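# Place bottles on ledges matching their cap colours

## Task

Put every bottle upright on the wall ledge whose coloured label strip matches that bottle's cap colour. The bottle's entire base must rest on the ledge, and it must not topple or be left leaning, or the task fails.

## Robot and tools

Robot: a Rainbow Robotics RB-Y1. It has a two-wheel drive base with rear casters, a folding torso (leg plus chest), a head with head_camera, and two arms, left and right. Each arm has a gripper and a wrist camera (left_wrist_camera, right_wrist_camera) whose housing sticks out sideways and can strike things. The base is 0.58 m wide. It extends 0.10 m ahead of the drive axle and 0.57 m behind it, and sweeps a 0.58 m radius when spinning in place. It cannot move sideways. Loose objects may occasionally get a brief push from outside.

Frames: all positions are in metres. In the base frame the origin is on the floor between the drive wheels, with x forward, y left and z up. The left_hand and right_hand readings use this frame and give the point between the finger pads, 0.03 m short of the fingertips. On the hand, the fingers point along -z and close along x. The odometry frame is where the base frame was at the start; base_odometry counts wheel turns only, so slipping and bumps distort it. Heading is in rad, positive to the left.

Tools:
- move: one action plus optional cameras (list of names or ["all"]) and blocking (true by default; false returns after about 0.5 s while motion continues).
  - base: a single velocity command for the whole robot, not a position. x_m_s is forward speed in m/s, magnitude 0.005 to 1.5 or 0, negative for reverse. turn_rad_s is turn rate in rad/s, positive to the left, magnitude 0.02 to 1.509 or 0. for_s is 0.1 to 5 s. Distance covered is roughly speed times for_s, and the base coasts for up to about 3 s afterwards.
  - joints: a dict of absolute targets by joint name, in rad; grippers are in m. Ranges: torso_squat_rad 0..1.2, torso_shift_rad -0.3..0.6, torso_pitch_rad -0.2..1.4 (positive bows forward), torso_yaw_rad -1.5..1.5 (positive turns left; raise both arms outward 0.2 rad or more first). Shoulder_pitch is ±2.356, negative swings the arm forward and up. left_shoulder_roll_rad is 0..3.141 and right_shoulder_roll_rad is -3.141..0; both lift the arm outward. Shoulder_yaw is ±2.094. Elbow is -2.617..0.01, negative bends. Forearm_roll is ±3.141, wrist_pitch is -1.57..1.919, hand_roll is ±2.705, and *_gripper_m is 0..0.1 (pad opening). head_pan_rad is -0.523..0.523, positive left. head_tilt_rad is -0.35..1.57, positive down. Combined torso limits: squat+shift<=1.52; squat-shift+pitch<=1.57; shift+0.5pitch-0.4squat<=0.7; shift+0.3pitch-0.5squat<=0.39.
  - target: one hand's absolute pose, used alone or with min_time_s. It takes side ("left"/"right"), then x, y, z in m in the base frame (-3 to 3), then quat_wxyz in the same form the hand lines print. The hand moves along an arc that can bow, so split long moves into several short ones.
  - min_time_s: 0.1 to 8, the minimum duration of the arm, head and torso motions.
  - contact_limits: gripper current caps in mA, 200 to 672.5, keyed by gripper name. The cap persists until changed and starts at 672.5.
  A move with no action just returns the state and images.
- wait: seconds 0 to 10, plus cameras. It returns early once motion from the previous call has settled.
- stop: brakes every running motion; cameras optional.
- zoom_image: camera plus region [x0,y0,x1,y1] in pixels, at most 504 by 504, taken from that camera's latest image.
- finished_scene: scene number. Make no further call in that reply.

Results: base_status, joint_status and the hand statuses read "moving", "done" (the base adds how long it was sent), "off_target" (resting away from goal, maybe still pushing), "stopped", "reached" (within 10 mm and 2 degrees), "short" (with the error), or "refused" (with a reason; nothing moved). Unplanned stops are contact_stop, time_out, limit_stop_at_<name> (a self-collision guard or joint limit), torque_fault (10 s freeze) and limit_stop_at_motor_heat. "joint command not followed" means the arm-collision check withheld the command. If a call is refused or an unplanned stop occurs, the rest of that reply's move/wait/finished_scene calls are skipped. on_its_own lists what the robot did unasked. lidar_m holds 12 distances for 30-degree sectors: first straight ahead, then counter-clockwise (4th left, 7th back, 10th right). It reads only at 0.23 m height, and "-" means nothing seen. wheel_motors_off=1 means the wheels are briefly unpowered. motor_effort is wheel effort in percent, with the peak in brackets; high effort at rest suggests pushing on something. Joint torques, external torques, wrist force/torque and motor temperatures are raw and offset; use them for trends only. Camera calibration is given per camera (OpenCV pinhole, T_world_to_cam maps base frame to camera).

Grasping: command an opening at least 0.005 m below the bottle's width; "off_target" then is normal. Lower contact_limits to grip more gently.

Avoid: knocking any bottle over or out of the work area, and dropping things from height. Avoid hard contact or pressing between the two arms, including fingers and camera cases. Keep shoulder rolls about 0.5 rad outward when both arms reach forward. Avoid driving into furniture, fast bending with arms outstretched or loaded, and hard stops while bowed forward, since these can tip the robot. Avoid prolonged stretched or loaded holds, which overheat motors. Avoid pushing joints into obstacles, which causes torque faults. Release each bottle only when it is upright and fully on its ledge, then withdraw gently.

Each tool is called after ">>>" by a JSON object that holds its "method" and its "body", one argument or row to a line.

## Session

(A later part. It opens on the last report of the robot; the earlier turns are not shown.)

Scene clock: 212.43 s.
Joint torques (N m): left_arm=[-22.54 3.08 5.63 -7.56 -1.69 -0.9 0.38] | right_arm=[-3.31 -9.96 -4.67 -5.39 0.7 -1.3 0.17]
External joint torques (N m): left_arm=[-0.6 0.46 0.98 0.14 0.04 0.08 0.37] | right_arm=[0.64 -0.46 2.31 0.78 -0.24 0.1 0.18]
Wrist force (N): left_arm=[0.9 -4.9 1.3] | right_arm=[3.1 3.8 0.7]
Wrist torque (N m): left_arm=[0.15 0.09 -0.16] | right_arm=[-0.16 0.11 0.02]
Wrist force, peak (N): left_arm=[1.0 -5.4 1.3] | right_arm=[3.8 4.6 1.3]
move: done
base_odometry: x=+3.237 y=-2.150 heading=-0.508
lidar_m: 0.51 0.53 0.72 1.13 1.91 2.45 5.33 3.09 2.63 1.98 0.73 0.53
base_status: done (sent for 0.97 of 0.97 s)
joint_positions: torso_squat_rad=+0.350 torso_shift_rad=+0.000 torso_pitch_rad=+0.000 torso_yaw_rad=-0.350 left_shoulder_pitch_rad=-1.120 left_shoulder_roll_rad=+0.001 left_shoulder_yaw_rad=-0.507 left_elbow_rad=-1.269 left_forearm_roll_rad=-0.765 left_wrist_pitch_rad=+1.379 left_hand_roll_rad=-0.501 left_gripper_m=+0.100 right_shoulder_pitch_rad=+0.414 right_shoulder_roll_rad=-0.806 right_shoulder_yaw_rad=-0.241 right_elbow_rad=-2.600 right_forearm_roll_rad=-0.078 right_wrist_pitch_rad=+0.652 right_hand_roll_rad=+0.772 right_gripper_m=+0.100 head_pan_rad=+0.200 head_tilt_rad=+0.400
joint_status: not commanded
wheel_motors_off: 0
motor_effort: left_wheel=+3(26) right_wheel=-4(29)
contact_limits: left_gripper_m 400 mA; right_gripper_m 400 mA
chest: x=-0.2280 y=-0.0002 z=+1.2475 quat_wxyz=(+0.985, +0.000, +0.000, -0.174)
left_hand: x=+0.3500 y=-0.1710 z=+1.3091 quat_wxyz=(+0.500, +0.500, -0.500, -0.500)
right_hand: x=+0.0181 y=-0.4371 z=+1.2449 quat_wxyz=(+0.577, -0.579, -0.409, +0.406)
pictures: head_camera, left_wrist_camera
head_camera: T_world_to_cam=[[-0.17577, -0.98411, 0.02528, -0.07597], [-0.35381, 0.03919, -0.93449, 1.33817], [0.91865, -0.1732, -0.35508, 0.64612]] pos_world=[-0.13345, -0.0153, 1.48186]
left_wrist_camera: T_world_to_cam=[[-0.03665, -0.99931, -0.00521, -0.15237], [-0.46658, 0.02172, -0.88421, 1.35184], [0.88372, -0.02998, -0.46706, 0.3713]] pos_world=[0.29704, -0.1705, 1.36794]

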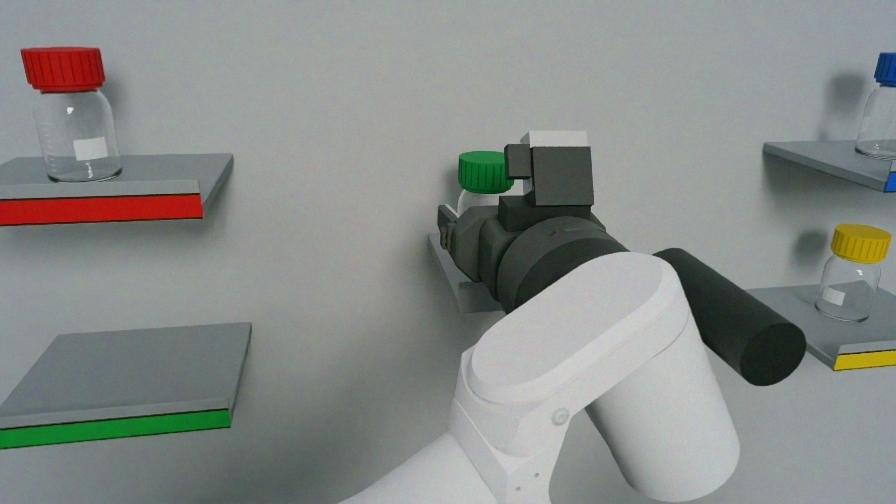

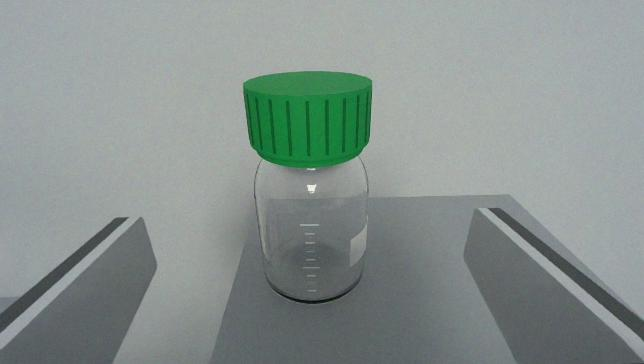

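>>> {"method": "move", "body": {
  "base": {"x_m_s": 0.1, "for_s": 0.72},
  "cameras": ["left_wrist_camera"]
}}

>>> {"method": "move", "body": {
  "joints": {"left_gripper_m": 0.045},
  "cameras": ["left_wrist_camera"]
}}

>>> {"method": "move", "body": {
  "target": {"side": "left", "x": 0.35, "y": -0.171, "z": 1.345, "quat_wxyz": [0.5, 0.5, -0.5, -0.5]},
  "min_time_s": 0.8,
  "cameras": ["left_wrist_camera"]
}}

Scene clock: 215.17 s.
Joint torques (N m): left_arm=[-22.74 3.36 5.36 -7.62 -1.66 -0.88 0.35] | right_arm=[-3.67 -9.84 -4.55 -5.36 0.93 -1.24 0.21]
External joint torques (N m): left_arm=[-0.79 0.74 0.71 0.08 0.07 0.09 0.34] | right_arm=[0.28 -0.34 2.44 0.81 -0.02 0.17 0.22]
Wrist force (N): left_arm=[1.0 -5.1 1.3] | right_arm=[2.8 4.4 0.3]
Wrist torque (N m): left_arm=[0.18 0.13 -0.15] | right_arm=[-0.29 0.03 0.01]
Wrist force, peak (N): left_arm=[1.1 -5.5 1.3] | right_arm=[3.1 5.4 0.9]
move: done
base_odometry: x=+3.301 y=-2.186 heading=-0.507
lidar_m: 0.44 0.45 0.64 1.12 1.94 2.50 5.40 3.15 2.62 1.69 0.63 0.46
base_status: done (sent for 0.73 of 0.73 s)
joint_positions: torso_squat_rad=+0.350 torso_shift_rad=+0.000 torso_pitch_rad=+0.000 torso_yaw_rad=-0.350 left_shoulder_pitch_rad=-1.120 left_shoulder_roll_rad=+0.001 left_shoulder_yaw_rad=-0.507 left_elbow_rad=-1.268 left_forearm_roll_rad=-0.765 left_wrist_pitch_rad=+1.379 left_hand_roll_rad=-0.501 left_gripper_m=+0.100 right_shoulder_pitch_rad=+0.414 right_shoulder_roll_rad=-0.806 right_shoulder_yaw_rad=-0.241 right_elbow_rad=-2.600 right_forearm_roll_rad=-0.078 right_wrist_pitch_rad=+0.652 right_hand_roll_rad=+0.772 right_gripper_m=+0.100 head_pan_rad=+0.200 head_tilt_rad=+0.400
joint_status: not commanded
wheel_motors_off: 0
motor_effort: left_wheel=+4(32) right_wheel=-4(15)
contact_limits: left_gripper_m 400 mA; right_gripper_m 400 mA
chest: x=-0.2279 y=-0.0002 z=+1.2475 quat_wxyz=(+0.985, +0.000, +0.000, -0.174)
left_hand: x=+0.3500 y=-0.1710 z=+1.3091 quat_wxyz=(+0.500, +0.500, -0.500, -0.500)
right_hand: x=+0.0181 y=-0.4371 z=+1.2448 quat_wxyz=(+0.577, -0.579, -0.409, +0.406)
left_wrist_camera: T_world_to_cam=[[-0.03665, -0.99931, -0.00521, -0.15227], [-0.46658, 0.02172, -0.88421, 1.3518], [0.88372, -0.02998, -0.46706, 0.37117]] pos_world=[0.29714, -0.1704, 1.36784]

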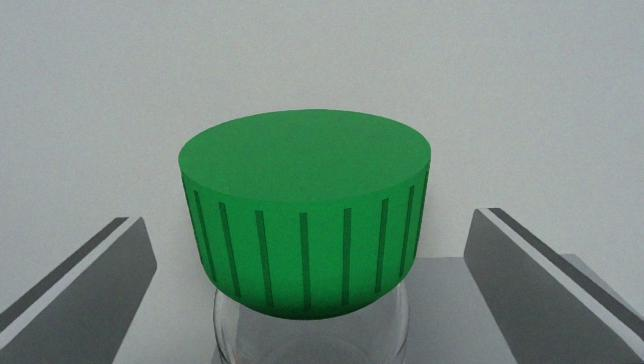

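Scene clock: 216.30 s.
Joint torques (N m): left_arm=[-22.86 2.88 5.28 -7.77 -1.64 -1 0.33] | right_arm=[-3.23 -10.11 -5.08 -5.56 0.82 -1.3 0.03]
External joint torques (N m): left_arm=[-0.91 0.26 0.64 -0.08 0.09 -0.02 0.32] | right_arm=[0.73 -0.62 1.91 0.61 -0.13 0.1 0.04]
Wrist force (N): left_arm=[0.7 -4.3 1.2] | right_arm=[3.3 4.0 1.1]
Wrist torque (N m): left_arm=[0.17 0.13 -0.13] | right_arm=[-0.19 0.16 0.03]
Wrist force, peak (N): left_arm=[0.9 -5.4 1.2] | right_arm=[3.3 5.1 1.8]
move: off_target
base_odometry: x=+3.301 y=-2.186 heading=-0.507
lidar_m: 0.43 0.46 0.63 1.12 1.94 2.50 5.40 3.16 2.62 1.69 0.63 0.46
base_status: not commanded
joint_positions: torso_squat_rad=+0.350 torso_shift_rad=+0.000 torso_pitch_rad=+0.000 torso_yaw_rad=-0.350 left_shoulder_pitch_rad=-1.120 left_shoulder_roll_rad=+0.001 left_shoulder_yaw_rad=-0.507 left_elbow_rad=-1.268 left_forearm_roll_rad=-0.765 left_wrist_pitch_rad=+1.379 left_hand_roll_rad=-0.501 left_gripper_m=+0.055 right_shoulder_pitch_rad=+0.414 right_shoulder_roll_rad=-0.806 right_shoulder_yaw_rad=-0.241 right_elbow_rad=-2.600 right_forearm_roll_rad=-0.078 right_wrist_pitch_rad=+0.652 right_hand_roll_rad=+0.772 right_gripper_m=+0.100 head_pan_rad=+0.200 head_tilt_rad=+0.400
joint_status: left_gripper_m off_target (ended at +0.055, target +0.045)
wheel_motors_off: 0
motor_effort: left_wheel=+4(4) right_wheel=-4(5)
contact_limits: left_gripper_m 400 mA; right_gripper_m 400 mA
chest: x=-0.2279 y=-0.0002 z=+1.2475 quat_wxyz=(+0.985, +0.000, +0.000, -0.174)
left_hand: x=+0.3500 y=-0.1710 z=+1.3091 quat_wxyz=(+0.500, +0.500, -0.500, -0.500)
right_hand: x=+0.0181 y=-0.4371 z=+1.2449 quat_wxyz=(+0.577, -0.579, -0.409, +0.406)
left_wrist_camera: T_world_to_cam=[[-0.03665, -0.99931, -0.00521, -0.15227], [-0.46658, 0.02172, -0.88421, 1.3518], [0.88372, -0.02998, -0.46706, 0.37117]] pos_world=[0.29714, -0.1704, 1.36784]

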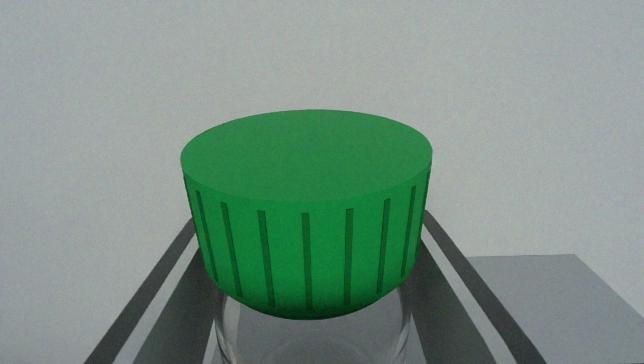

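Scene clock: 217.43 s.
Joint torques (N m): left_arm=[-24.6 5.56 5.68 -7.57 -1.87 -1.23 0.11] | right_arm=[-3.26 -9.66 -5.14 -5.52 0.86 -1.34 0.17]
External joint torques (N m): left_arm=[-2.41 1.92 1.07 -0.17 -0.2 -0.14 0.1] | right_arm=[0.7 -0.16 1.85 0.66 -0.09 0.06 0.18]
Wrist force (N): left_arm=[1.0 -6.6 1.2] | right_arm=[3.0 3.9 0.7]
Wrist torque (N m): left_arm=[0.15 0.13 -0.02] | right_arm=[-0.23 0.09 -0.01]
Wrist force, peak (N): left_arm=[1.1 -7.2 1.1] | right_arm=[3.5 4.7 1.0]
move: done
base_odometry: x=+3.301 y=-2.186 heading=-0.507
lidar_m: 0.43 0.46 0.63 1.12 1.94 2.51 5.40 3.15 2.63 1.69 0.63 0.46
base_status: not commanded
joint_positions: torso_squat_rad=+0.350 torso_shift_rad=+0.000 torso_pitch_rad=+0.000 torso_yaw_rad=-0.350 left_shoulder_pitch_rad=-1.198 left_shoulder_roll_rad=+0.005 left_shoulder_yaw_rad=-0.458 left_elbow_rad=-1.269 left_forearm_roll_rad=-0.723 left_wrist_pitch_rad=+1.404 left_hand_roll_rad=-0.569 left_gripper_m=+0.055 right_shoulder_pitch_rad=+0.414 right_shoulder_roll_rad=-0.806 right_shoulder_yaw_rad=-0.241 right_elbow_rad=-2.600 right_forearm_roll_rad=-0.078 right_wrist_pitch_rad=+0.652 right_hand_roll_rad=+0.772 right_gripper_m=+0.100 head_pan_rad=+0.200 head_tilt_rad=+0.400
joint_status: all done
wheel_motors_off: 0
motor_effort: left_wheel=+4(4) right_wheel=-4(5)
contact_limits: left_gripper_m 400 mA; right_gripper_m 400 mA
chest: x=-0.2279 y=-0.0002 z=+1.2475 quat_wxyz=(+0.985, +0.000, +0.000, -0.174)
left_hand: x=+0.3498 y=-0.1712 z=+1.3450 quat_wxyz=(+0.500, +0.500, -0.500, -0.500)
left_hand_status: reached (checked arc that bows 2 mm and turns the hand up to 0 deg, planned for 0.8 s): 0 mm and 0.0 deg off.
right_hand: x=+0.0181 y=-0.4371 z=+1.2449 quat_wxyz=(+0.577, -0.579, -0.409, +0.406)
left_wrist_camera: T_world_to_cam=[[-0.03652, -0.99932, -0.00516, -0.1524], [-0.46667, 0.02162, -0.88417, 1.3834], [0.88368, -0.02988, -0.46714, 0.38825]] pos_world=[0.29694, -0.1706, 1.40374]

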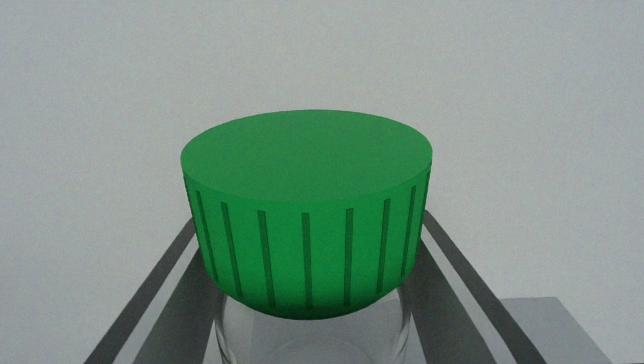

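>>> {"method": "move", "body": {
  "base": {"x_m_s": -0.2, "for_s": 1.0},
  "cameras": []
}}

>>> {"method": "move", "body": {
  "target": {"side": "left", "x": 0.36, "y": 0.185, "z": 1.24, "quat_wxyz": [0.5, 0.5, -0.5, -0.5]},
  "min_time_s": 1.3,
  "cameras": ["head_camera", "left_wrist_camera"]
}}

Scene clock: 222.20 s.
Joint torques (N m): left_arm=[-23.89 5.27 5.74 -7.87 -1.89 -1.21 0.08] | right_arm=[-3.24 -9.98 -4.97 -5.61 0.9 -1.27 0.05]
External joint torques (N m): left_arm=[-1.7 1.62 1.13 -0.47 -0.22 -0.11 0.07] | right_arm=[0.72 -0.48 2.01 0.57 -0.04 0.13 0.06]
Wrist force (N): left_arm=[1.1 -6.6 1.2] | right_arm=[3.5 5.1 0.5]
Wrist torque (N m): left_arm=[0.15 0.14 -0.04] | right_arm=[-0.32 0.13 0.01]
Wrist force, peak (N): left_arm=[1.1 -7.1 1.0] | right_arm=[4.0 5.1 0.9]
move: done
base_odometry: x=+3.127 y=-2.088 heading=-0.507
lidar_m: 0.64 0.66 0.92 1.15 1.87 2.81 5.20 3.00 2.59 2.44 0.90 0.67
base_status: done (sent for 1 of 1 s)
joint_positions: torso_squat_rad=+0.350 torso_shift_rad=+0.000 torso_pitch_rad=+0.000 torso_yaw_rad=-0.350 left_shoulder_pitch_rad=-1.198 left_shoulder_roll_rad=+0.005 left_shoulder_yaw_rad=-0.458 left_elbow_rad=-1.269 left_forearm_roll_rad=-0.723 left_wrist_pitch_rad=+1.404 left_hand_roll_rad=-0.569 left_gripper_m=+0.055 right_shoulder_pitch_rad=+0.414 right_shoulder_roll_rad=-0.806 right_shoulder_yaw_rad=-0.241 right_elbow_rad=-2.600 right_forearm_roll_rad=-0.078 right_wrist_pitch_rad=+0.652 right_hand_roll_rad=+0.772 right_gripper_m=+0.100 head_pan_rad=+0.200 head_tilt_rad=+0.400
joint_status: not commanded
wheel_motors_off: 0
motor_effort: left_wheel=+4(29) right_wheel=-2(24)
contact_limits: left_gripper_m 400 mA; right_gripper_m 400 mA
chest: x=-0.2281 y=-0.0002 z=+1.2475 quat_wxyz=(+0.985, +0.000, +0.000, -0.174)
left_hand: x=+0.3496 y=-0.1711 z=+1.3452 quat_wxyz=(+0.500, +0.500, -0.500, -0.500)
right_hand: x=+0.0179 y=-0.4371 z=+1.2449 quat_wxyz=(+0.577, -0.579, -0.409, +0.406)

Scene clock: 223.83 s.
Joint torques (N m): left_arm=[-14.37 10.63 8.42 -7.87 -1.67 -1.23 0.01] | right_arm=[-3.27 -10.4 -5.09 -5.56 0.8 -1.34 -0.05]
External joint torques (N m): left_arm=[-1.93 0.63 0.6 -1 -0.31 -0.05 0] | right_arm=[0.68 -0.9 1.89 0.61 -0.15 0.07 -0.04]
Wrist force (N): left_arm=[0.9 -6.6 1.3] | right_arm=[3.2 5.1 0.9]
Wrist torque (N m): left_arm=[0.15 0.12 -0.01] | right_arm=[-0.37 0.08 0.02]
Wrist force, peak (N): left_arm=[-0.8 -8.5 -0.5] | right_arm=[2.8 5.4 0.6]
move: done
base_odometry: x=+3.127 y=-2.088 heading=-0.507
lidar_m: 0.64 0.66 0.92 1.15 1.87 2.81 5.20 3.01 2.60 2.45 0.89 0.66
base_status: not commanded
joint_positions: torso_squat_rad=+0.350 torso_shift_rad=+0.000 torso_pitch_rad=+0.000 torso_yaw_rad=-0.350 left_shoulder_pitch_rad=-0.138 left_shoulder_roll_rad=+0.746 left_shoulder_yaw_rad=-0.070 left_elbow_rad=-2.207 left_forearm_roll_rad=-0.314 left_wrist_pitch_rad=+1.037 left_hand_roll_rad=-0.618 left_gripper_m=+0.055 right_shoulder_pitch_rad=+0.414 right_shoulder_roll_rad=-0.806 right_shoulder_yaw_rad=-0.241 right_elbow_rad=-2.600 right_forearm_roll_rad=-0.078 right_wrist_pitch_rad=+0.652 right_hand_roll_rad=+0.772 right_gripper_m=+0.100 head_pan_rad=+0.200 head_tilt_rad=+0.400
joint_status: all done
wheel_motors_off: 0
motor_effort: left_wheel=+5(5) right_wheel=-5(5)
contact_limits: left_gripper_m 400 mA; right_gripper_m 400 mA
chest: x=-0.2280 y=-0.0002 z=+1.2475 quat_wxyz=(+0.985, +0.000, +0.000, -0.174)
left_hand: x=+0.3596 y=+0.1850 z=+1.2400 quat_wxyz=(+0.502, +0.500, -0.498, -0.500)
left_hand_status: reached (checked arc that bows 72 mm and turns the hand up to 10 deg, planned for 1.3 s): 0 mm and 0.3 deg off.
right_hand: x=+0.0180 y=-0.4370 z=+1.2449 quat_wxyz=(+0.577, -0.579, -0.409, +0.406)
head_camera: T_world_to_cam=[[-0.17578, -0.98411, 0.02526, -0.07594], [-0.35381, 0.03921, -0.93449, 1.33817], [0.91865, -0.1732, -0.35508, 0.64612]] pos_world=[-0.13345, -0.0153, 1.48186]
left_wrist_camera: T_world_to_cam=[[-0.03188, -0.99948, -0.00501, 0.2015], [-0.46939, 0.0194, -0.88278, 1.2871], [0.88241, -0.02579, -0.46977, 0.34424]] pos_world=[0.30682, 0.1853, 1.29894]

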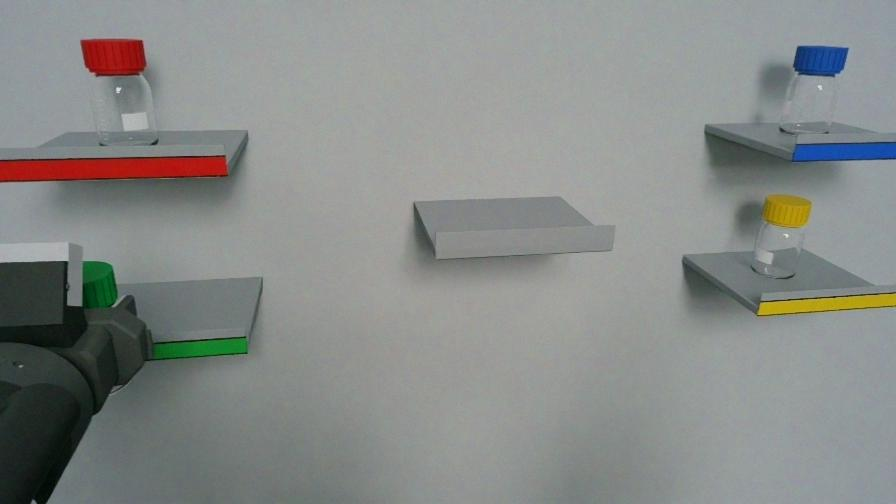

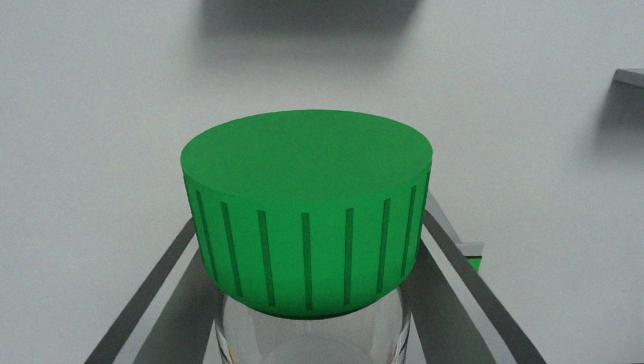

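>>> {"method": "move", "body": {
  "base": {"x_m_s": 0.15, "for_s": 0.95},
  "joints": {"head_pan_rad": 0.52},
  "cameras": ["head_camera", "left_wrist_camera"]
}}

>>> {"method": "zoom_image", "body": {
  "camera": "head_camera",
  "region": [50, 100, 400, 400]
}}

Scene clock: 226.23 s.
Joint torques (N m): left_arm=[-13.77 10.47 8.11 -7.62 -1.63 -1.25 0.13] | right_arm=[-3.24 -9.92 -5.3 -5.63 0.75 -1.32 0.35]
External joint torques (N m): left_arm=[-1.32 0.48 0.29 -0.74 -0.27 -0.07 0.12] | right_arm=[0.72 -0.42 1.68 0.54 -0.2 0.08 0.36]
Wrist force (N): left_arm=[1.0 -6.6 1.2] | right_arm=[2.9 4.4 1.1]
Wrist torque (N m): left_arm=[0.16 0.12 -0.02] | right_arm=[-0.22 0.08 0.06]
Wrist force, peak (N): left_arm=[1.1 -7.0 1.4] | right_arm=[3.8 4.7 0.7]
move: done
base_odometry: x=+3.253 y=-2.159 heading=-0.506
lidar_m: 0.49 0.51 0.71 1.13 1.92 2.46 5.35 3.12 2.63 1.90 0.71 0.51
base_status: done (sent for 0.97 of 0.97 s)
joint_positions: torso_squat_rad=+0.350 torso_shift_rad=+0.000 torso_pitch_rad=+0.000 torso_yaw_rad=-0.350 left_shoulder_pitch_rad=-0.139 left_shoulder_roll_rad=+0.746 left_shoulder_yaw_rad=-0.070 left_elbow_rad=-2.207 left_forearm_roll_rad=-0.314 left_wrist_pitch_rad=+1.037 left_hand_roll_rad=-0.618 left_gripper_m=+0.055 right_shoulder_pitch_rad=+0.414 right_shoulder_roll_rad=-0.806 right_shoulder_yaw_rad=-0.241 right_elbow_rad=-2.600 right_forearm_roll_rad=-0.078 right_wrist_pitch_rad=+0.652 right_hand_roll_rad=+0.772 right_gripper_m=+0.100 head_pan_rad=+0.520 head_tilt_rad=+0.400
joint_status: all done
wheel_motors_off: 0
motor_effort: left_wheel=+2(24) right_wheel=-4(30)
contact_limits: left_gripper_m 400 mA; right_gripper_m 400 mA
chest: x=-0.2280 y=-0.0002 z=+1.2475 quat_wxyz=(+0.985, +0.000, +0.000, -0.174)
left_hand: x=+0.3596 y=+0.1849 z=+1.2401 quat_wxyz=(+0.502, +0.500, -0.498, -0.500)
right_hand: x=+0.0181 y=-0.4371 z=+1.2449 quat_wxyz=(+0.577, -0.579, -0.409, +0.406)
head_camera: T_world_to_cam=[[0.1428, -0.98943, 0.02523, -0.00989], [-0.34798, -0.07405, -0.93457, 1.33859], [0.92656, 0.12468, -0.35488, 0.64979]] pos_world=[-0.13484, 0.00832, 1.48186]
left_wrist_camera: T_world_to_cam=[[-0.03197, -0.99948, -0.00497, 0.20147], [-0.46927, 0.0194, -0.88284, 1.28723], [0.88247, -0.02589, -0.46965, 0.34413]] pos_world=[0.30682, 0.1853, 1.29904]

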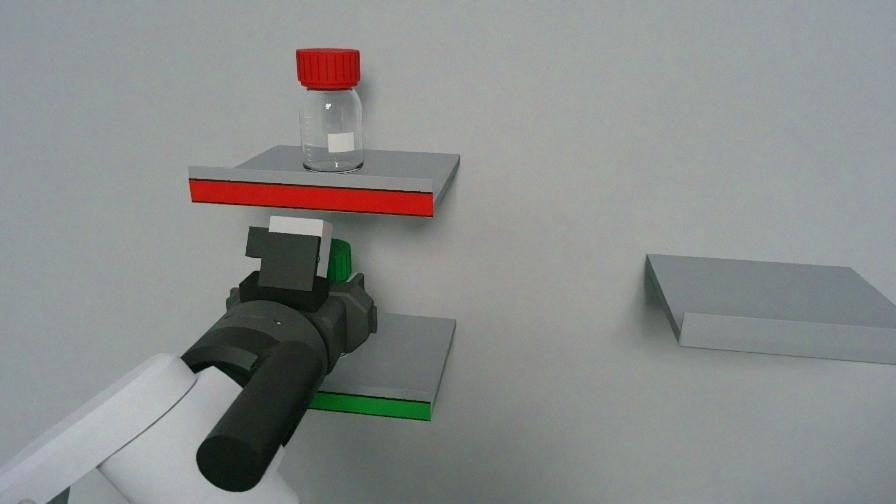

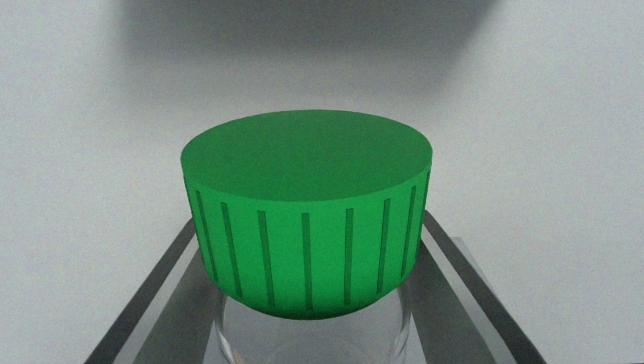

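Scaled by 1.440 from the camera's image (finer frame: 1280x720).

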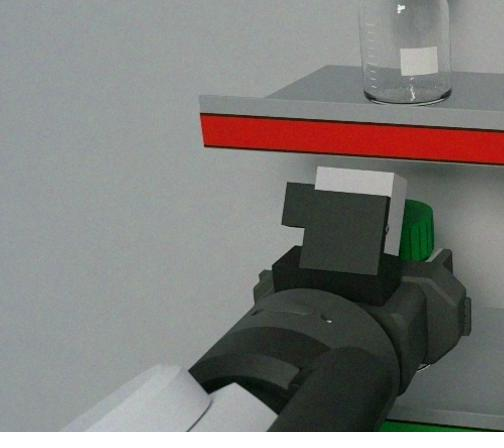

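>>> {"method": "move", "body": {
  "target": {"side": "left", "x": 0.36, "y": 0.182, "z": 1.221, "quat_wxyz": [0.5, 0.5, -0.5, -0.5]},
  "min_time_s": 0.6,
  "cameras": []
}}

>>> {"method": "move", "body": {
  "base": {"x_m_s": 0.1, "for_s": 0.43},
  "cameras": ["head_camera"]
}}

>>> {"method": "move", "body": {
  "target": {"side": "left", "x": 0.36, "y": 0.182, "z": 1.212, "quat_wxyz": [0.5, 0.5, -0.5, -0.5]},
  "min_time_s": 0.5,
  "cameras": ["head_camera"]
}}

>>> {"method": "move", "body": {
  "target": {"side": "left", "x": 0.36, "y": 0.182, "z": 1.209, "quat_wxyz": [0.5, 0.5, -0.5, -0.5]},
  "min_time_s": 0.4,
  "cameras": []
}}

Scene clock: 227.73 s.
Joint torques (N m): left_arm=[-12.88 9.84 6.02 -7.12 -1.76 -1.49 0.48] | right_arm=[-3.67 -9.93 -5.06 -5.72 0.74 -1.33 0.18]
External joint torques (N m): left_arm=[-0.64 0.23 -1.63 0.24 -0.42 -0.35 0.47] | right_arm=[0.29 -0.44 1.92 0.45 -0.21 0.08 0.19]
Wrist force (N): left_arm=[1.0 -6.6 1.6] | right_arm=[2.1 4.3 0.7]
Wrist torque (N m): left_arm=[0.16 0.12 -0.15] | right_arm=[-0.22 -0.05 0.00]
Wrist force, peak (N): left_arm=[1.2 -7.1 1.1] | right_arm=[3.2 5.0 1.1]
move: done
base_odometry: x=+3.253 y=-2.159 heading=-0.506
lidar_m: 0.49 0.52 0.70 1.13 1.93 2.46 5.35 3.12 2.62 1.90 0.70 0.52
base_status: not commanded
joint_positions: torso_squat_rad=+0.350 torso_shift_rad=+0.000 torso_pitch_rad=+0.000 torso_yaw_rad=-0.350 left_shoulder_pitch_rad=-0.108 left_shoulder_roll_rad=+0.715 left_shoulder_yaw_rad=-0.092 left_elbow_rad=-2.181 left_forearm_roll_rad=-0.372 left_wrist_pitch_rad=+0.987 left_hand_roll_rad=-0.593 left_gripper_m=+0.055 right_shoulder_pitch_rad=+0.414 right_shoulder_roll_rad=-0.806 right_shoulder_yaw_rad=-0.241 right_elbow_rad=-2.600 right_forearm_roll_rad=-0.078 right_wrist_pitch_rad=+0.652 right_hand_roll_rad=+0.772 right_gripper_m=+0.100 head_pan_rad=+0.520 head_tilt_rad=+0.400
joint_status: all done
wheel_motors_off: 0
motor_effort: left_wheel=+2(3) right_wheel=-4(5)
contact_limits: left_gripper_m 400 mA; right_gripper_m 400 mA
chest: x=-0.2280 y=-0.0002 z=+1.2475 quat_wxyz=(+0.985, +0.000, +0.000, -0.174)
left_hand: x=+0.3593 y=+0.1818 z=+1.2212 quat_wxyz=(+0.500, +0.499, -0.499, -0.502)
left_hand_status: reached (checked arc that bows 0 mm and turns the hand up to 0 deg, planned for 0.6 s): 1 mm and 0.3 deg off.
right_hand: x=+0.0180 y=-0.4371 z=+1.2449 quat_wxyz=(+0.577, -0.579, -0.409, +0.406)

Scene clock: 228.73 s.
Joint torques (N m): left_arm=[-13.28 9.62 6.34 -7.6 -1.63 -1.51 0.48] | right_arm=[-3.51 -9.71 -5 -5.83 0.78 -1.3 0.12]
External joint torques (N m): left_arm=[-1.04 0.01 -1.31 -0.25 -0.3 -0.38 0.47] | right_arm=[0.45 -0.21 1.99 0.34 -0.17 0.1 0.13]
Wrist force (N): left_arm=[1.0 -6.6 1.2] | right_arm=[3.0 4.2 1.2]
Wrist torque (N m): left_arm=[0.16 0.12 -0.15] | right_arm=[-0.22 0.07 0.03]
Wrist force, peak (N): left_arm=[1.3 -6.9 1.2] | right_arm=[3.2 4.8 1.7]
move: done
base_odometry: x=+3.291 y=-2.180 heading=-0.506
lidar_m: 0.45 0.47 0.65 1.13 1.94 2.50 5.39 3.15 2.63 1.73 0.64 0.47
base_status: done (sent for 0.43 of 0.43 s)
joint_positions: torso_squat_rad=+0.350 torso_shift_rad=+0.000 torso_pitch_rad=+0.000 torso_yaw_rad=-0.350 left_shoulder_pitch_rad=-0.108 left_shoulder_roll_rad=+0.715 left_shoulder_yaw_rad=-0.092 left_elbow_rad=-2.181 left_forearm_roll_rad=-0.372 left_wrist_pitch_rad=+0.987 left_hand_roll_rad=-0.593 left_gripper_m=+0.055 right_shoulder_pitch_rad=+0.414 right_shoulder_roll_rad=-0.806 right_shoulder_yaw_rad=-0.241 right_elbow_rad=-2.600 right_forearm_roll_rad=-0.078 right_wrist_pitch_rad=+0.652 right_hand_roll_rad=+0.772 right_gripper_m=+0.100 head_pan_rad=+0.520 head_tilt_rad=+0.400
joint_status: not commanded
wheel_motors_off: 0
motor_effort: left_wheel=+2(32) right_wheel=-4(15)
contact_limits: left_gripper_m 400 mA; right_gripper_m 400 mA
chest: x=-0.2279 y=-0.0002 z=+1.2475 quat_wxyz=(+0.985, +0.000, +0.000, -0.174)
left_hand: x=+0.3594 y=+0.1818 z=+1.2211 quat_wxyz=(+0.500, +0.499, -0.499, -0.502)
right_hand: x=+0.0182 y=-0.4371 z=+1.2449 quat_wxyz=(+0.577, -0.579, -0.409, +0.406)
head_camera: T_world_to_cam=[[0.1428, -0.98943, 0.02521, -0.00989], [-0.34807, -0.07405, -0.93454, 1.33857], [0.92653, 0.12467, -0.35497, 0.64982]] pos_world=[-0.13474, 0.00832, 1.48186]

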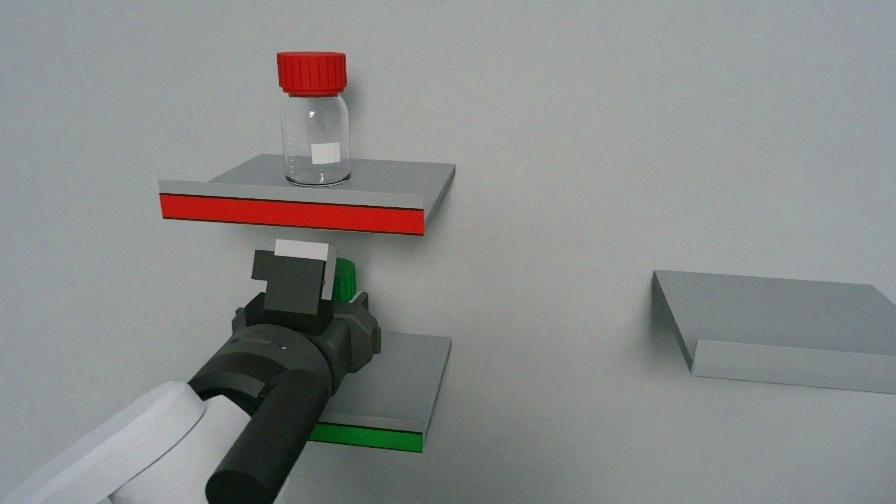

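Scene clock: 229.57 s.
Joint torques (N m): left_arm=[-7.33 6.91 1.34 -2.9 1.14 -0.21 0.58] | right_arm=[-3.61 -10.09 -5.24 -5.58 0.8 -1.17 0.13]
External joint torques (N m): left_arm=[4.82 -2.55 -6.21 4.68 2.47 0.9 0.57] | right_arm=[0.35 -0.59 1.75 0.59 -0.15 0.23 0.14]
Wrist force (N): left_arm=[-2.8 8.2 6.4] | right_arm=[3.0 4.4 1.0]
Wrist torque (N m): left_arm=[0.36 0.24 -0.34] | right_arm=[-0.23 0.09 0.05]
Wrist force, peak (N): left_arm=[-2.1 9.6 7.2] | right_arm=[3.4 4.8 0.8]
move: done
base_odometry: x=+3.291 y=-2.180 heading=-0.506
lidar_m: 0.45 0.47 0.65 1.12 1.94 2.50 5.39 3.15 2.63 1.73 0.64 0.47
base_status: not commanded
joint_positions: torso_squat_rad=+0.350 torso_shift_rad=+0.000 torso_pitch_rad=+0.000 torso_yaw_rad=-0.350 left_shoulder_pitch_rad=-0.094 left_shoulder_roll_rad=+0.698 left_shoulder_yaw_rad=-0.098 left_elbow_rad=-2.164 left_forearm_roll_rad=-0.407 left_wrist_pitch_rad=+0.957 left_hand_roll_rad=-0.576 left_gripper_m=+0.055 right_shoulder_pitch_rad=+0.414 right_shoulder_roll_rad=-0.806 right_shoulder_yaw_rad=-0.241 right_elbow_rad=-2.600 right_forearm_roll_rad=-0.078 right_wrist_pitch_rad=+0.652 right_hand_roll_rad=+0.772 right_gripper_m=+0.100 head_pan_rad=+0.520 head_tilt_rad=+0.400
joint_status: all done
wheel_motors_off: 0
motor_effort: left_wheel=+3(3) right_wheel=-4(4)
contact_limits: left_gripper_m 400 mA; right_gripper_m 400 mA
chest: x=-0.2282 y=-0.0002 z=+1.2475 quat_wxyz=(+0.985, +0.000, +0.000, -0.174)
left_hand: x=+0.3595 y=+0.1820 z=+1.2142 quat_wxyz=(+0.499, +0.501, -0.501, -0.500)
left_hand_status: reached (checked arc that bows 0 mm and turns the hand up to 0 deg, planned for 0.5 s): 2 mm and 0.2 deg off.
right_hand: x=+0.0178 y=-0.4371 z=+1.2450 quat_wxyz=(+0.577, -0.579, -0.409, +0.406)
head_camera: T_world_to_cam=[[0.14278, -0.98943, 0.02529, -0.00994], [-0.34757, -0.07405, -0.93473, 1.33883], [0.92672, 0.12467, -0.35446, 0.6496]] pos_world=[-0.13525, 0.00832, 1.48196]

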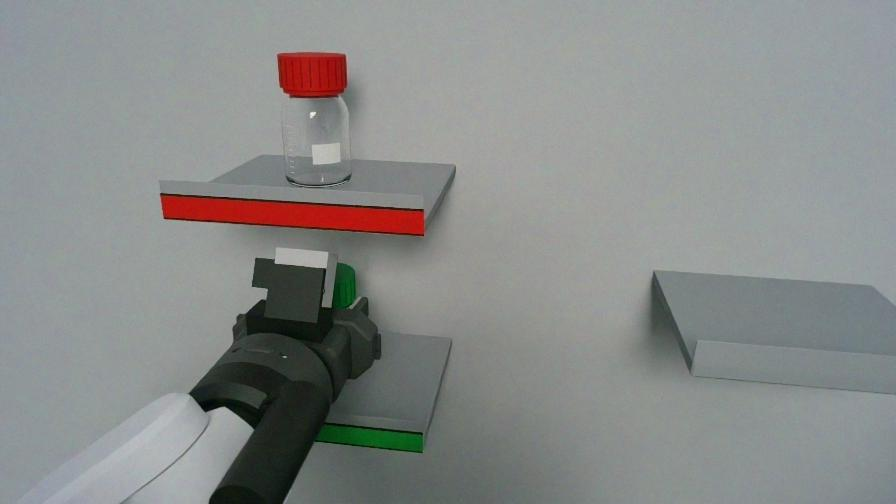

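Scene clock: 230.30 s.
Joint torques (N m): left_arm=[-2.16 4.51 -3.51 1.56 2.96 0.68 0.83] | right_arm=[-3.43 -10.09 -5.26 -5.45 0.93 -1.25 0.18]
External joint torques (N m): left_arm=[9.99 -4.9 -11.03 9.21 4.27 1.78 0.82] | right_arm=[0.54 -0.6 1.72 0.72 -0.02 0.15 0.19]
Wrist force (N): left_arm=[-4.1 19.3 10.3] | right_arm=[2.7 3.9 0.9]
Wrist torque (N m): left_arm=[0.45 0.24 -0.43] | right_arm=[-0.20 0.02 0.02]
Wrist force, peak (N): left_arm=[-4.0 19.6 10.3] | right_arm=[3.5 4.9 1.1]
move: done
base_odometry: x=+3.291 y=-2.180 heading=-0.506
lidar_m: 0.45 0.47 0.65 1.13 1.94 2.50 5.39 3.14 2.62 1.73 0.65 0.47
base_status: not commanded
joint_positions: torso_squat_rad=+0.350 torso_shift_rad=+0.000 torso_pitch_rad=-0.001 torso_yaw_rad=-0.350 left_shoulder_pitch_rad=-0.091 left_shoulder_roll_rad=+0.692 left_shoulder_yaw_rad=-0.100 left_elbow_rad=-2.157 left_forearm_roll_rad=-0.419 left_wrist_pitch_rad=+0.946 left_hand_roll_rad=-0.570 left_gripper_m=+0.055 right_shoulder_pitch_rad=+0.414 right_shoulder_roll_rad=-0.806 right_shoulder_yaw_rad=-0.241 right_elbow_rad=-2.600 right_forearm_roll_rad=-0.078 right_wrist_pitch_rad=+0.652 right_hand_roll_rad=+0.772 right_gripper_m=+0.100 head_pan_rad=+0.520 head_tilt_rad=+0.400
joint_status: all done
wheel_motors_off: 0
motor_effort: left_wheel=+3(3) right_wheel=-4(4)
contact_limits: left_gripper_m 400 mA; right_gripper_m 400 mA
chest: x=-0.2286 y=-0.0002 z=+1.2475 quat_wxyz=(+0.985, +0.000, +0.000, -0.174)
left_hand: x=+0.3598 y=+0.1821 z=+1.2127 quat_wxyz=(+0.498, +0.502, -0.502, -0.498)
left_hand_status: reached (checked arc that bows 0 mm and turns the hand up to 0 deg, planned for 0.4 s): 4 mm and 0.4 deg off.
right_hand: x=+0.0175 y=-0.4371 z=+1.2451 quat_wxyz=(+0.577, -0.579, -0.409, +0.406)

>>> {"method": "move", "body": {
  "target": {"side": "left", "x": 0.36, "y": 0.182, "z": 1.216, "quat_wxyz": [0.5, 0.5, -0.5, -0.5]},
  "min_time_s": 0.5,
  "cameras": []
}}

>>> {"method": "move", "body": {
  "joints": {"left_gripper_m": 0.1},
  "cameras": ["head_camera", "left_wrist_camera"]
}}

Scene clock: 231.53 s.
Joint torques (N m): left_arm=[-12.16 10.73 7.29 -6.94 -0.92 -0.87 0.02] | right_arm=[-3.64 -9.82 -5.09 -5.74 0.87 -1.04 0.08]
External joint torques (N m): left_arm=[0.06 1.22 -0.3 0.58 0.41 0.24 0.01] | right_arm=[0.32 -0.33 1.9 0.44 -0.08 0.37 0.09]
Wrist force (N): left_arm=[1.0 -3.6 2.1] | right_arm=[3.1 4.9 0.9]
Wrist torque (N m): left_arm=[0.18 0.11 -0.03] | right_arm=[-0.32 0.03 0.04]
Wrist force, peak (N): left_arm=[-4.1 19.2 10.2] | right_arm=[3.5 4.5 1.2]
move: done
base_odometry: x=+3.291 y=-2.180 heading=-0.506
lidar_m: 0.45 0.47 0.65 1.13 1.94 2.49 5.38 3.15 2.63 1.73 0.64 0.47
base_status: not commanded
joint_positions: torso_squat_rad=+0.350 torso_shift_rad=+0.000 torso_pitch_rad=+0.000 torso_yaw_rad=-0.350 left_shoulder_pitch_rad=-0.101 left_shoulder_roll_rad=+0.702 left_shoulder_yaw_rad=-0.097 left_elbow_rad=-2.165 left_forearm_roll_rad=-0.397 left_wrist_pitch_rad=+0.964 left_hand_roll_rad=-0.580 left_gripper_m=+0.055 right_shoulder_pitch_rad=+0.414 right_shoulder_roll_rad=-0.806 right_shoulder_yaw_rad=-0.241 right_elbow_rad=-2.600 right_forearm_roll_rad=-0.078 right_wrist_pitch_rad=+0.652 right_hand_roll_rad=+0.772 right_gripper_m=+0.100 head_pan_rad=+0.520 head_tilt_rad=+0.400
joint_status: all done
wheel_motors_off: 0
motor_effort: left_wheel=+3(3) right_wheel=-4(4)
contact_limits: left_gripper_m 400 mA; right_gripper_m 400 mA
chest: x=-0.2283 y=-0.0002 z=+1.2475 quat_wxyz=(+0.985, +0.000, +0.000, -0.174)
left_hand: x=+0.3602 y=+0.1818 z=+1.2159 quat_wxyz=(+0.500, +0.500, -0.500, -0.500)
left_hand_status: reached (checked arc that bows 0 mm and turns the hand up to 0 deg, planned for 0.5 s): 0 mm and 0.0 deg off.
right_hand: x=+0.0178 y=-0.4371 z=+1.2450 quat_wxyz=(+0.577, -0.579, -0.409, +0.406)

Scene clock: 232.53 s.
Joint torques (N m): left_arm=[-12.36 10.78 7.67 -6.96 -1.04 -1.06 0.07] | right_arm=[-3.66 -10.05 -5.27 -5.43 0.66 -1.31 0.15]
External joint torques (N m): left_arm=[-0.14 1.27 0.08 0.56 0.28 0.05 0.05] | right_arm=[0.3 -0.56 1.71 0.74 -0.29 0.09 0.16]
Wrist force (N): left_arm=[0.7 -5.0 1.1] | right_arm=[2.6 4.2 0.9]
Wrist torque (N m): left_arm=[0.17 0.09 -0.03] | right_arm=[-0.22 0.05 0.02]
Wrist force, peak (N): left_arm=[0.8 -5.3 1.2] | right_arm=[3.6 5.2 1.0]
move: done
base_odometry: x=+3.291 y=-2.180 heading=-0.506
lidar_m: 0.45 0.47 0.65 1.13 1.94 2.49 5.39 3.15 2.63 1.73 0.64 0.47
base_status: not commanded
joint_positions: torso_squat_rad=+0.350 torso_shift_rad=+0.000 torso_pitch_rad=+0.000 torso_yaw_rad=-0.350 left_shoulder_pitch_rad=-0.101 left_shoulder_roll_rad=+0.702 left_shoulder_yaw_rad=-0.097 left_elbow_rad=-2.165 left_forearm_roll_rad=-0.397 left_wrist_pitch_rad=+0.964 left_hand_roll_rad=-0.580 left_gripper_m=+0.100 right_shoulder_pitch_rad=+0.414 right_shoulder_roll_rad=-0.806 right_shoulder_yaw_rad=-0.241 right_elbow_rad=-2.600 right_forearm_roll_rad=-0.078 right_wrist_pitch_rad=+0.652 right_hand_roll_rad=+0.772 right_gripper_m=+0.100 head_pan_rad=+0.520 head_tilt_rad=+0.400
joint_status: all done
wheel_motors_off: 0
motor_effort: left_wheel=+3(4) right_wheel=-3(4)
contact_limits: left_gripper_m 400 mA; right_gripper_m 400 mA
chest: x=-0.2282 y=-0.0002 z=+1.2475 quat_wxyz=(+0.985, +0.000, +0.000, -0.174)
left_hand: x=+0.3603 y=+0.1818 z=+1.2159 quat_wxyz=(+0.500, +0.500, -0.500, -0.500)
right_hand: x=+0.0179 y=-0.4371 z=+1.2449 quat_wxyz=(+0.577, -0.579, -0.409, +0.406)
head_camera: T_world_to_cam=[[0.14275, -0.98944, 0.0252, -0.00982], [-0.34758, -0.07395, -0.93473, 1.33878], [0.92672, 0.12467, -0.35446, 0.64947]] pos_world=[-0.13515, 0.00832, 1.48186]
left_wrist_camera: T_world_to_cam=[[-0.03647, -0.99932, -0.00508, 0.19996], [-0.4664, 0.02152, -0.88431, 1.2666], [0.88382, -0.02988, -0.46686, 0.3289]] pos_world=[0.30734, 0.1824, 1.27464]

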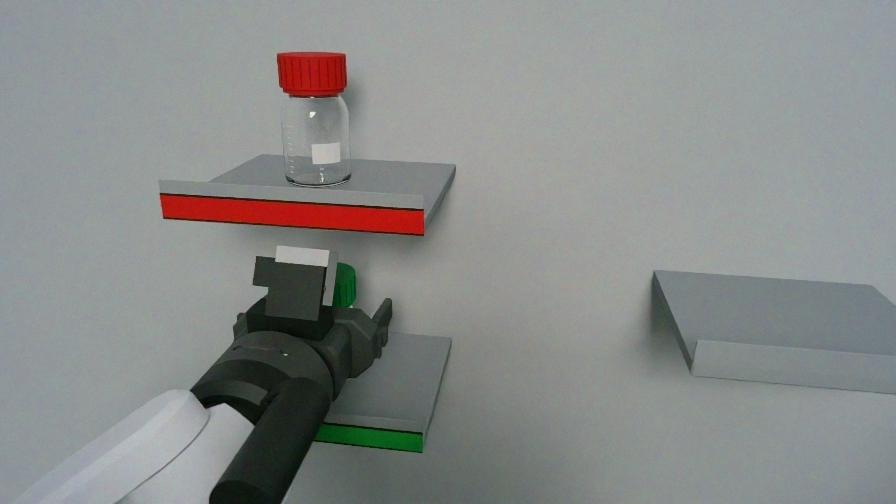

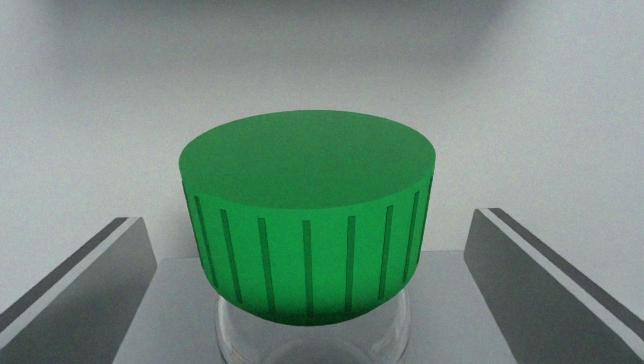

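>>> {"method": "move", "body": {
  "base": {"x_m_s": -0.25, "for_s": 1.4},
  "joints": {"head_pan_rad": 0.2},
  "cameras": ["head_camera", "left_wrist_camera"]
}}

>>> {"method": "zoom_image", "body": {
  "camera": "head_camera",
  "region": [0, 0, 450, 400]
}}

>>> {"method": "zoom_image", "body": {
  "camera": "head_camera",
  "region": [446, 0, 896, 400]
}}

Scene clock: 235.73 s.
Joint torques (N m): left_arm=[-12.8 10.37 7.41 -7.38 -1.25 -0.96 -0.01] | right_arm=[-3.58 -10.43 -5.16 -5.65 0.77 -1.27 0.21]
External joint torques (N m): left_arm=[-0.58 0.86 -0.17 0.15 0.07 0.16 -0.02] | right_arm=[0.37 -0.93 1.82 0.52 -0.18 0.14 0.21]
Wrist force (N): left_arm=[1.0 -5.0 1.3] | right_arm=[2.4 4.2 -0.1]
Wrist torque (N m): left_arm=[0.17 0.13 -0.03] | right_arm=[-0.27 0.01 0.05]
Wrist force, peak (N): left_arm=[1.0 -5.4 1.1] | right_arm=[3.4 5.2 1.1]
move: done
base_odometry: x=+2.985 y=-2.010 heading=-0.505
lidar_m: 0.79 0.83 1.14 1.99 1.81 2.69 5.04 2.99 2.60 2.53 1.12 0.82
base_status: done (sent for 1.4 of 1.4 s)
joint_positions: torso_squat_rad=+0.350 torso_shift_rad=+0.000 torso_pitch_rad=+0.000 torso_yaw_rad=-0.350 left_shoulder_pitch_rad=-0.100 left_shoulder_roll_rad=+0.702 left_shoulder_yaw_rad=-0.097 left_elbow_rad=-2.165 left_forearm_roll_rad=-0.397 left_wrist_pitch_rad=+0.964 left_hand_roll_rad=-0.580 left_gripper_m=+0.100 right_shoulder_pitch_rad=+0.414 right_shoulder_roll_rad=-0.806 right_shoulder_yaw_rad=-0.241 right_elbow_rad=-2.600 right_forearm_roll_rad=-0.078 right_wrist_pitch_rad=+0.652 right_hand_roll_rad=+0.772 right_gripper_m=+0.100 head_pan_rad=+0.200 head_tilt_rad=+0.400
joint_status: all done
wheel_motors_off: 0
motor_effort: left_wheel=+8(32) right_wheel=-2(22)
contact_limits: left_gripper_m 400 mA; right_gripper_m 400 mA
chest: x=-0.2281 y=-0.0002 z=+1.2475 quat_wxyz=(+0.985, +0.000, +0.000, -0.174)
left_hand: x=+0.3604 y=+0.1819 z=+1.2156 quat_wxyz=(+0.500, +0.500, -0.500, -0.500)
right_hand: x=+0.0180 y=-0.4371 z=+1.2449 quat_wxyz=(+0.577, -0.579, -0.409, +0.406)
head_camera: T_world_to_cam=[[-0.17568, -0.98413, 0.0252, -0.07586], [-0.35369, 0.03921, -0.93454, 1.33822], [0.91871, -0.17309, -0.35496, 0.64606]] pos_world=[-0.13355, -0.0153, 1.48186]
left_wrist_camera: T_world_to_cam=[[-0.03638, -0.99933, -0.00511, 0.20008], [-0.46679, 0.02152, -0.88411, 1.26637], [0.88362, -0.02978, -0.46726, 0.32919]] pos_world=[0.30754, 0.1825, 1.27444]

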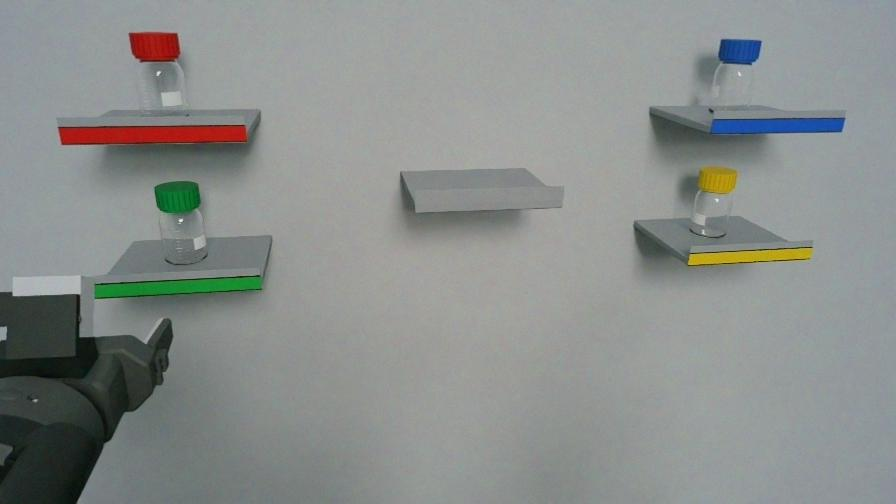

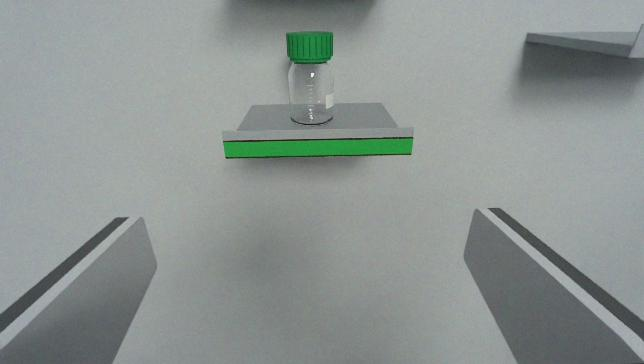

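Scaled by 1.120 from the camera's image (finer frame: 1280x720).

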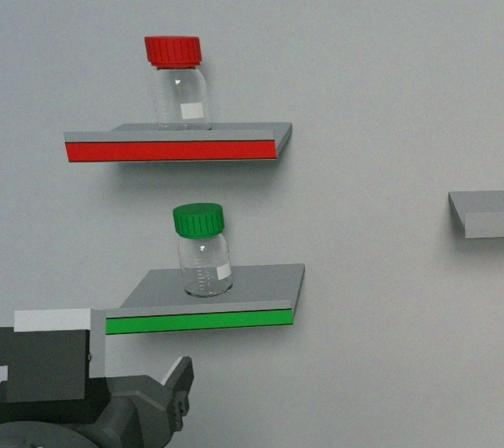

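Scaled by 1.120 from the camera's image (finer frame: 1280x720).

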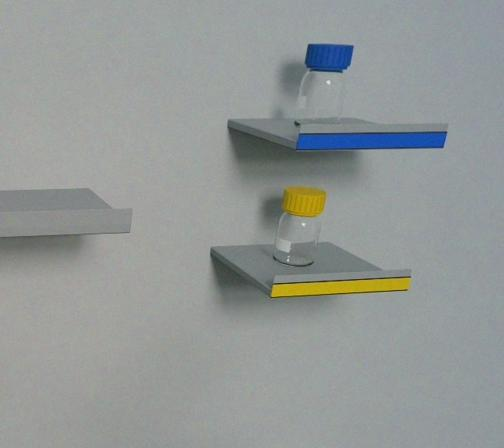

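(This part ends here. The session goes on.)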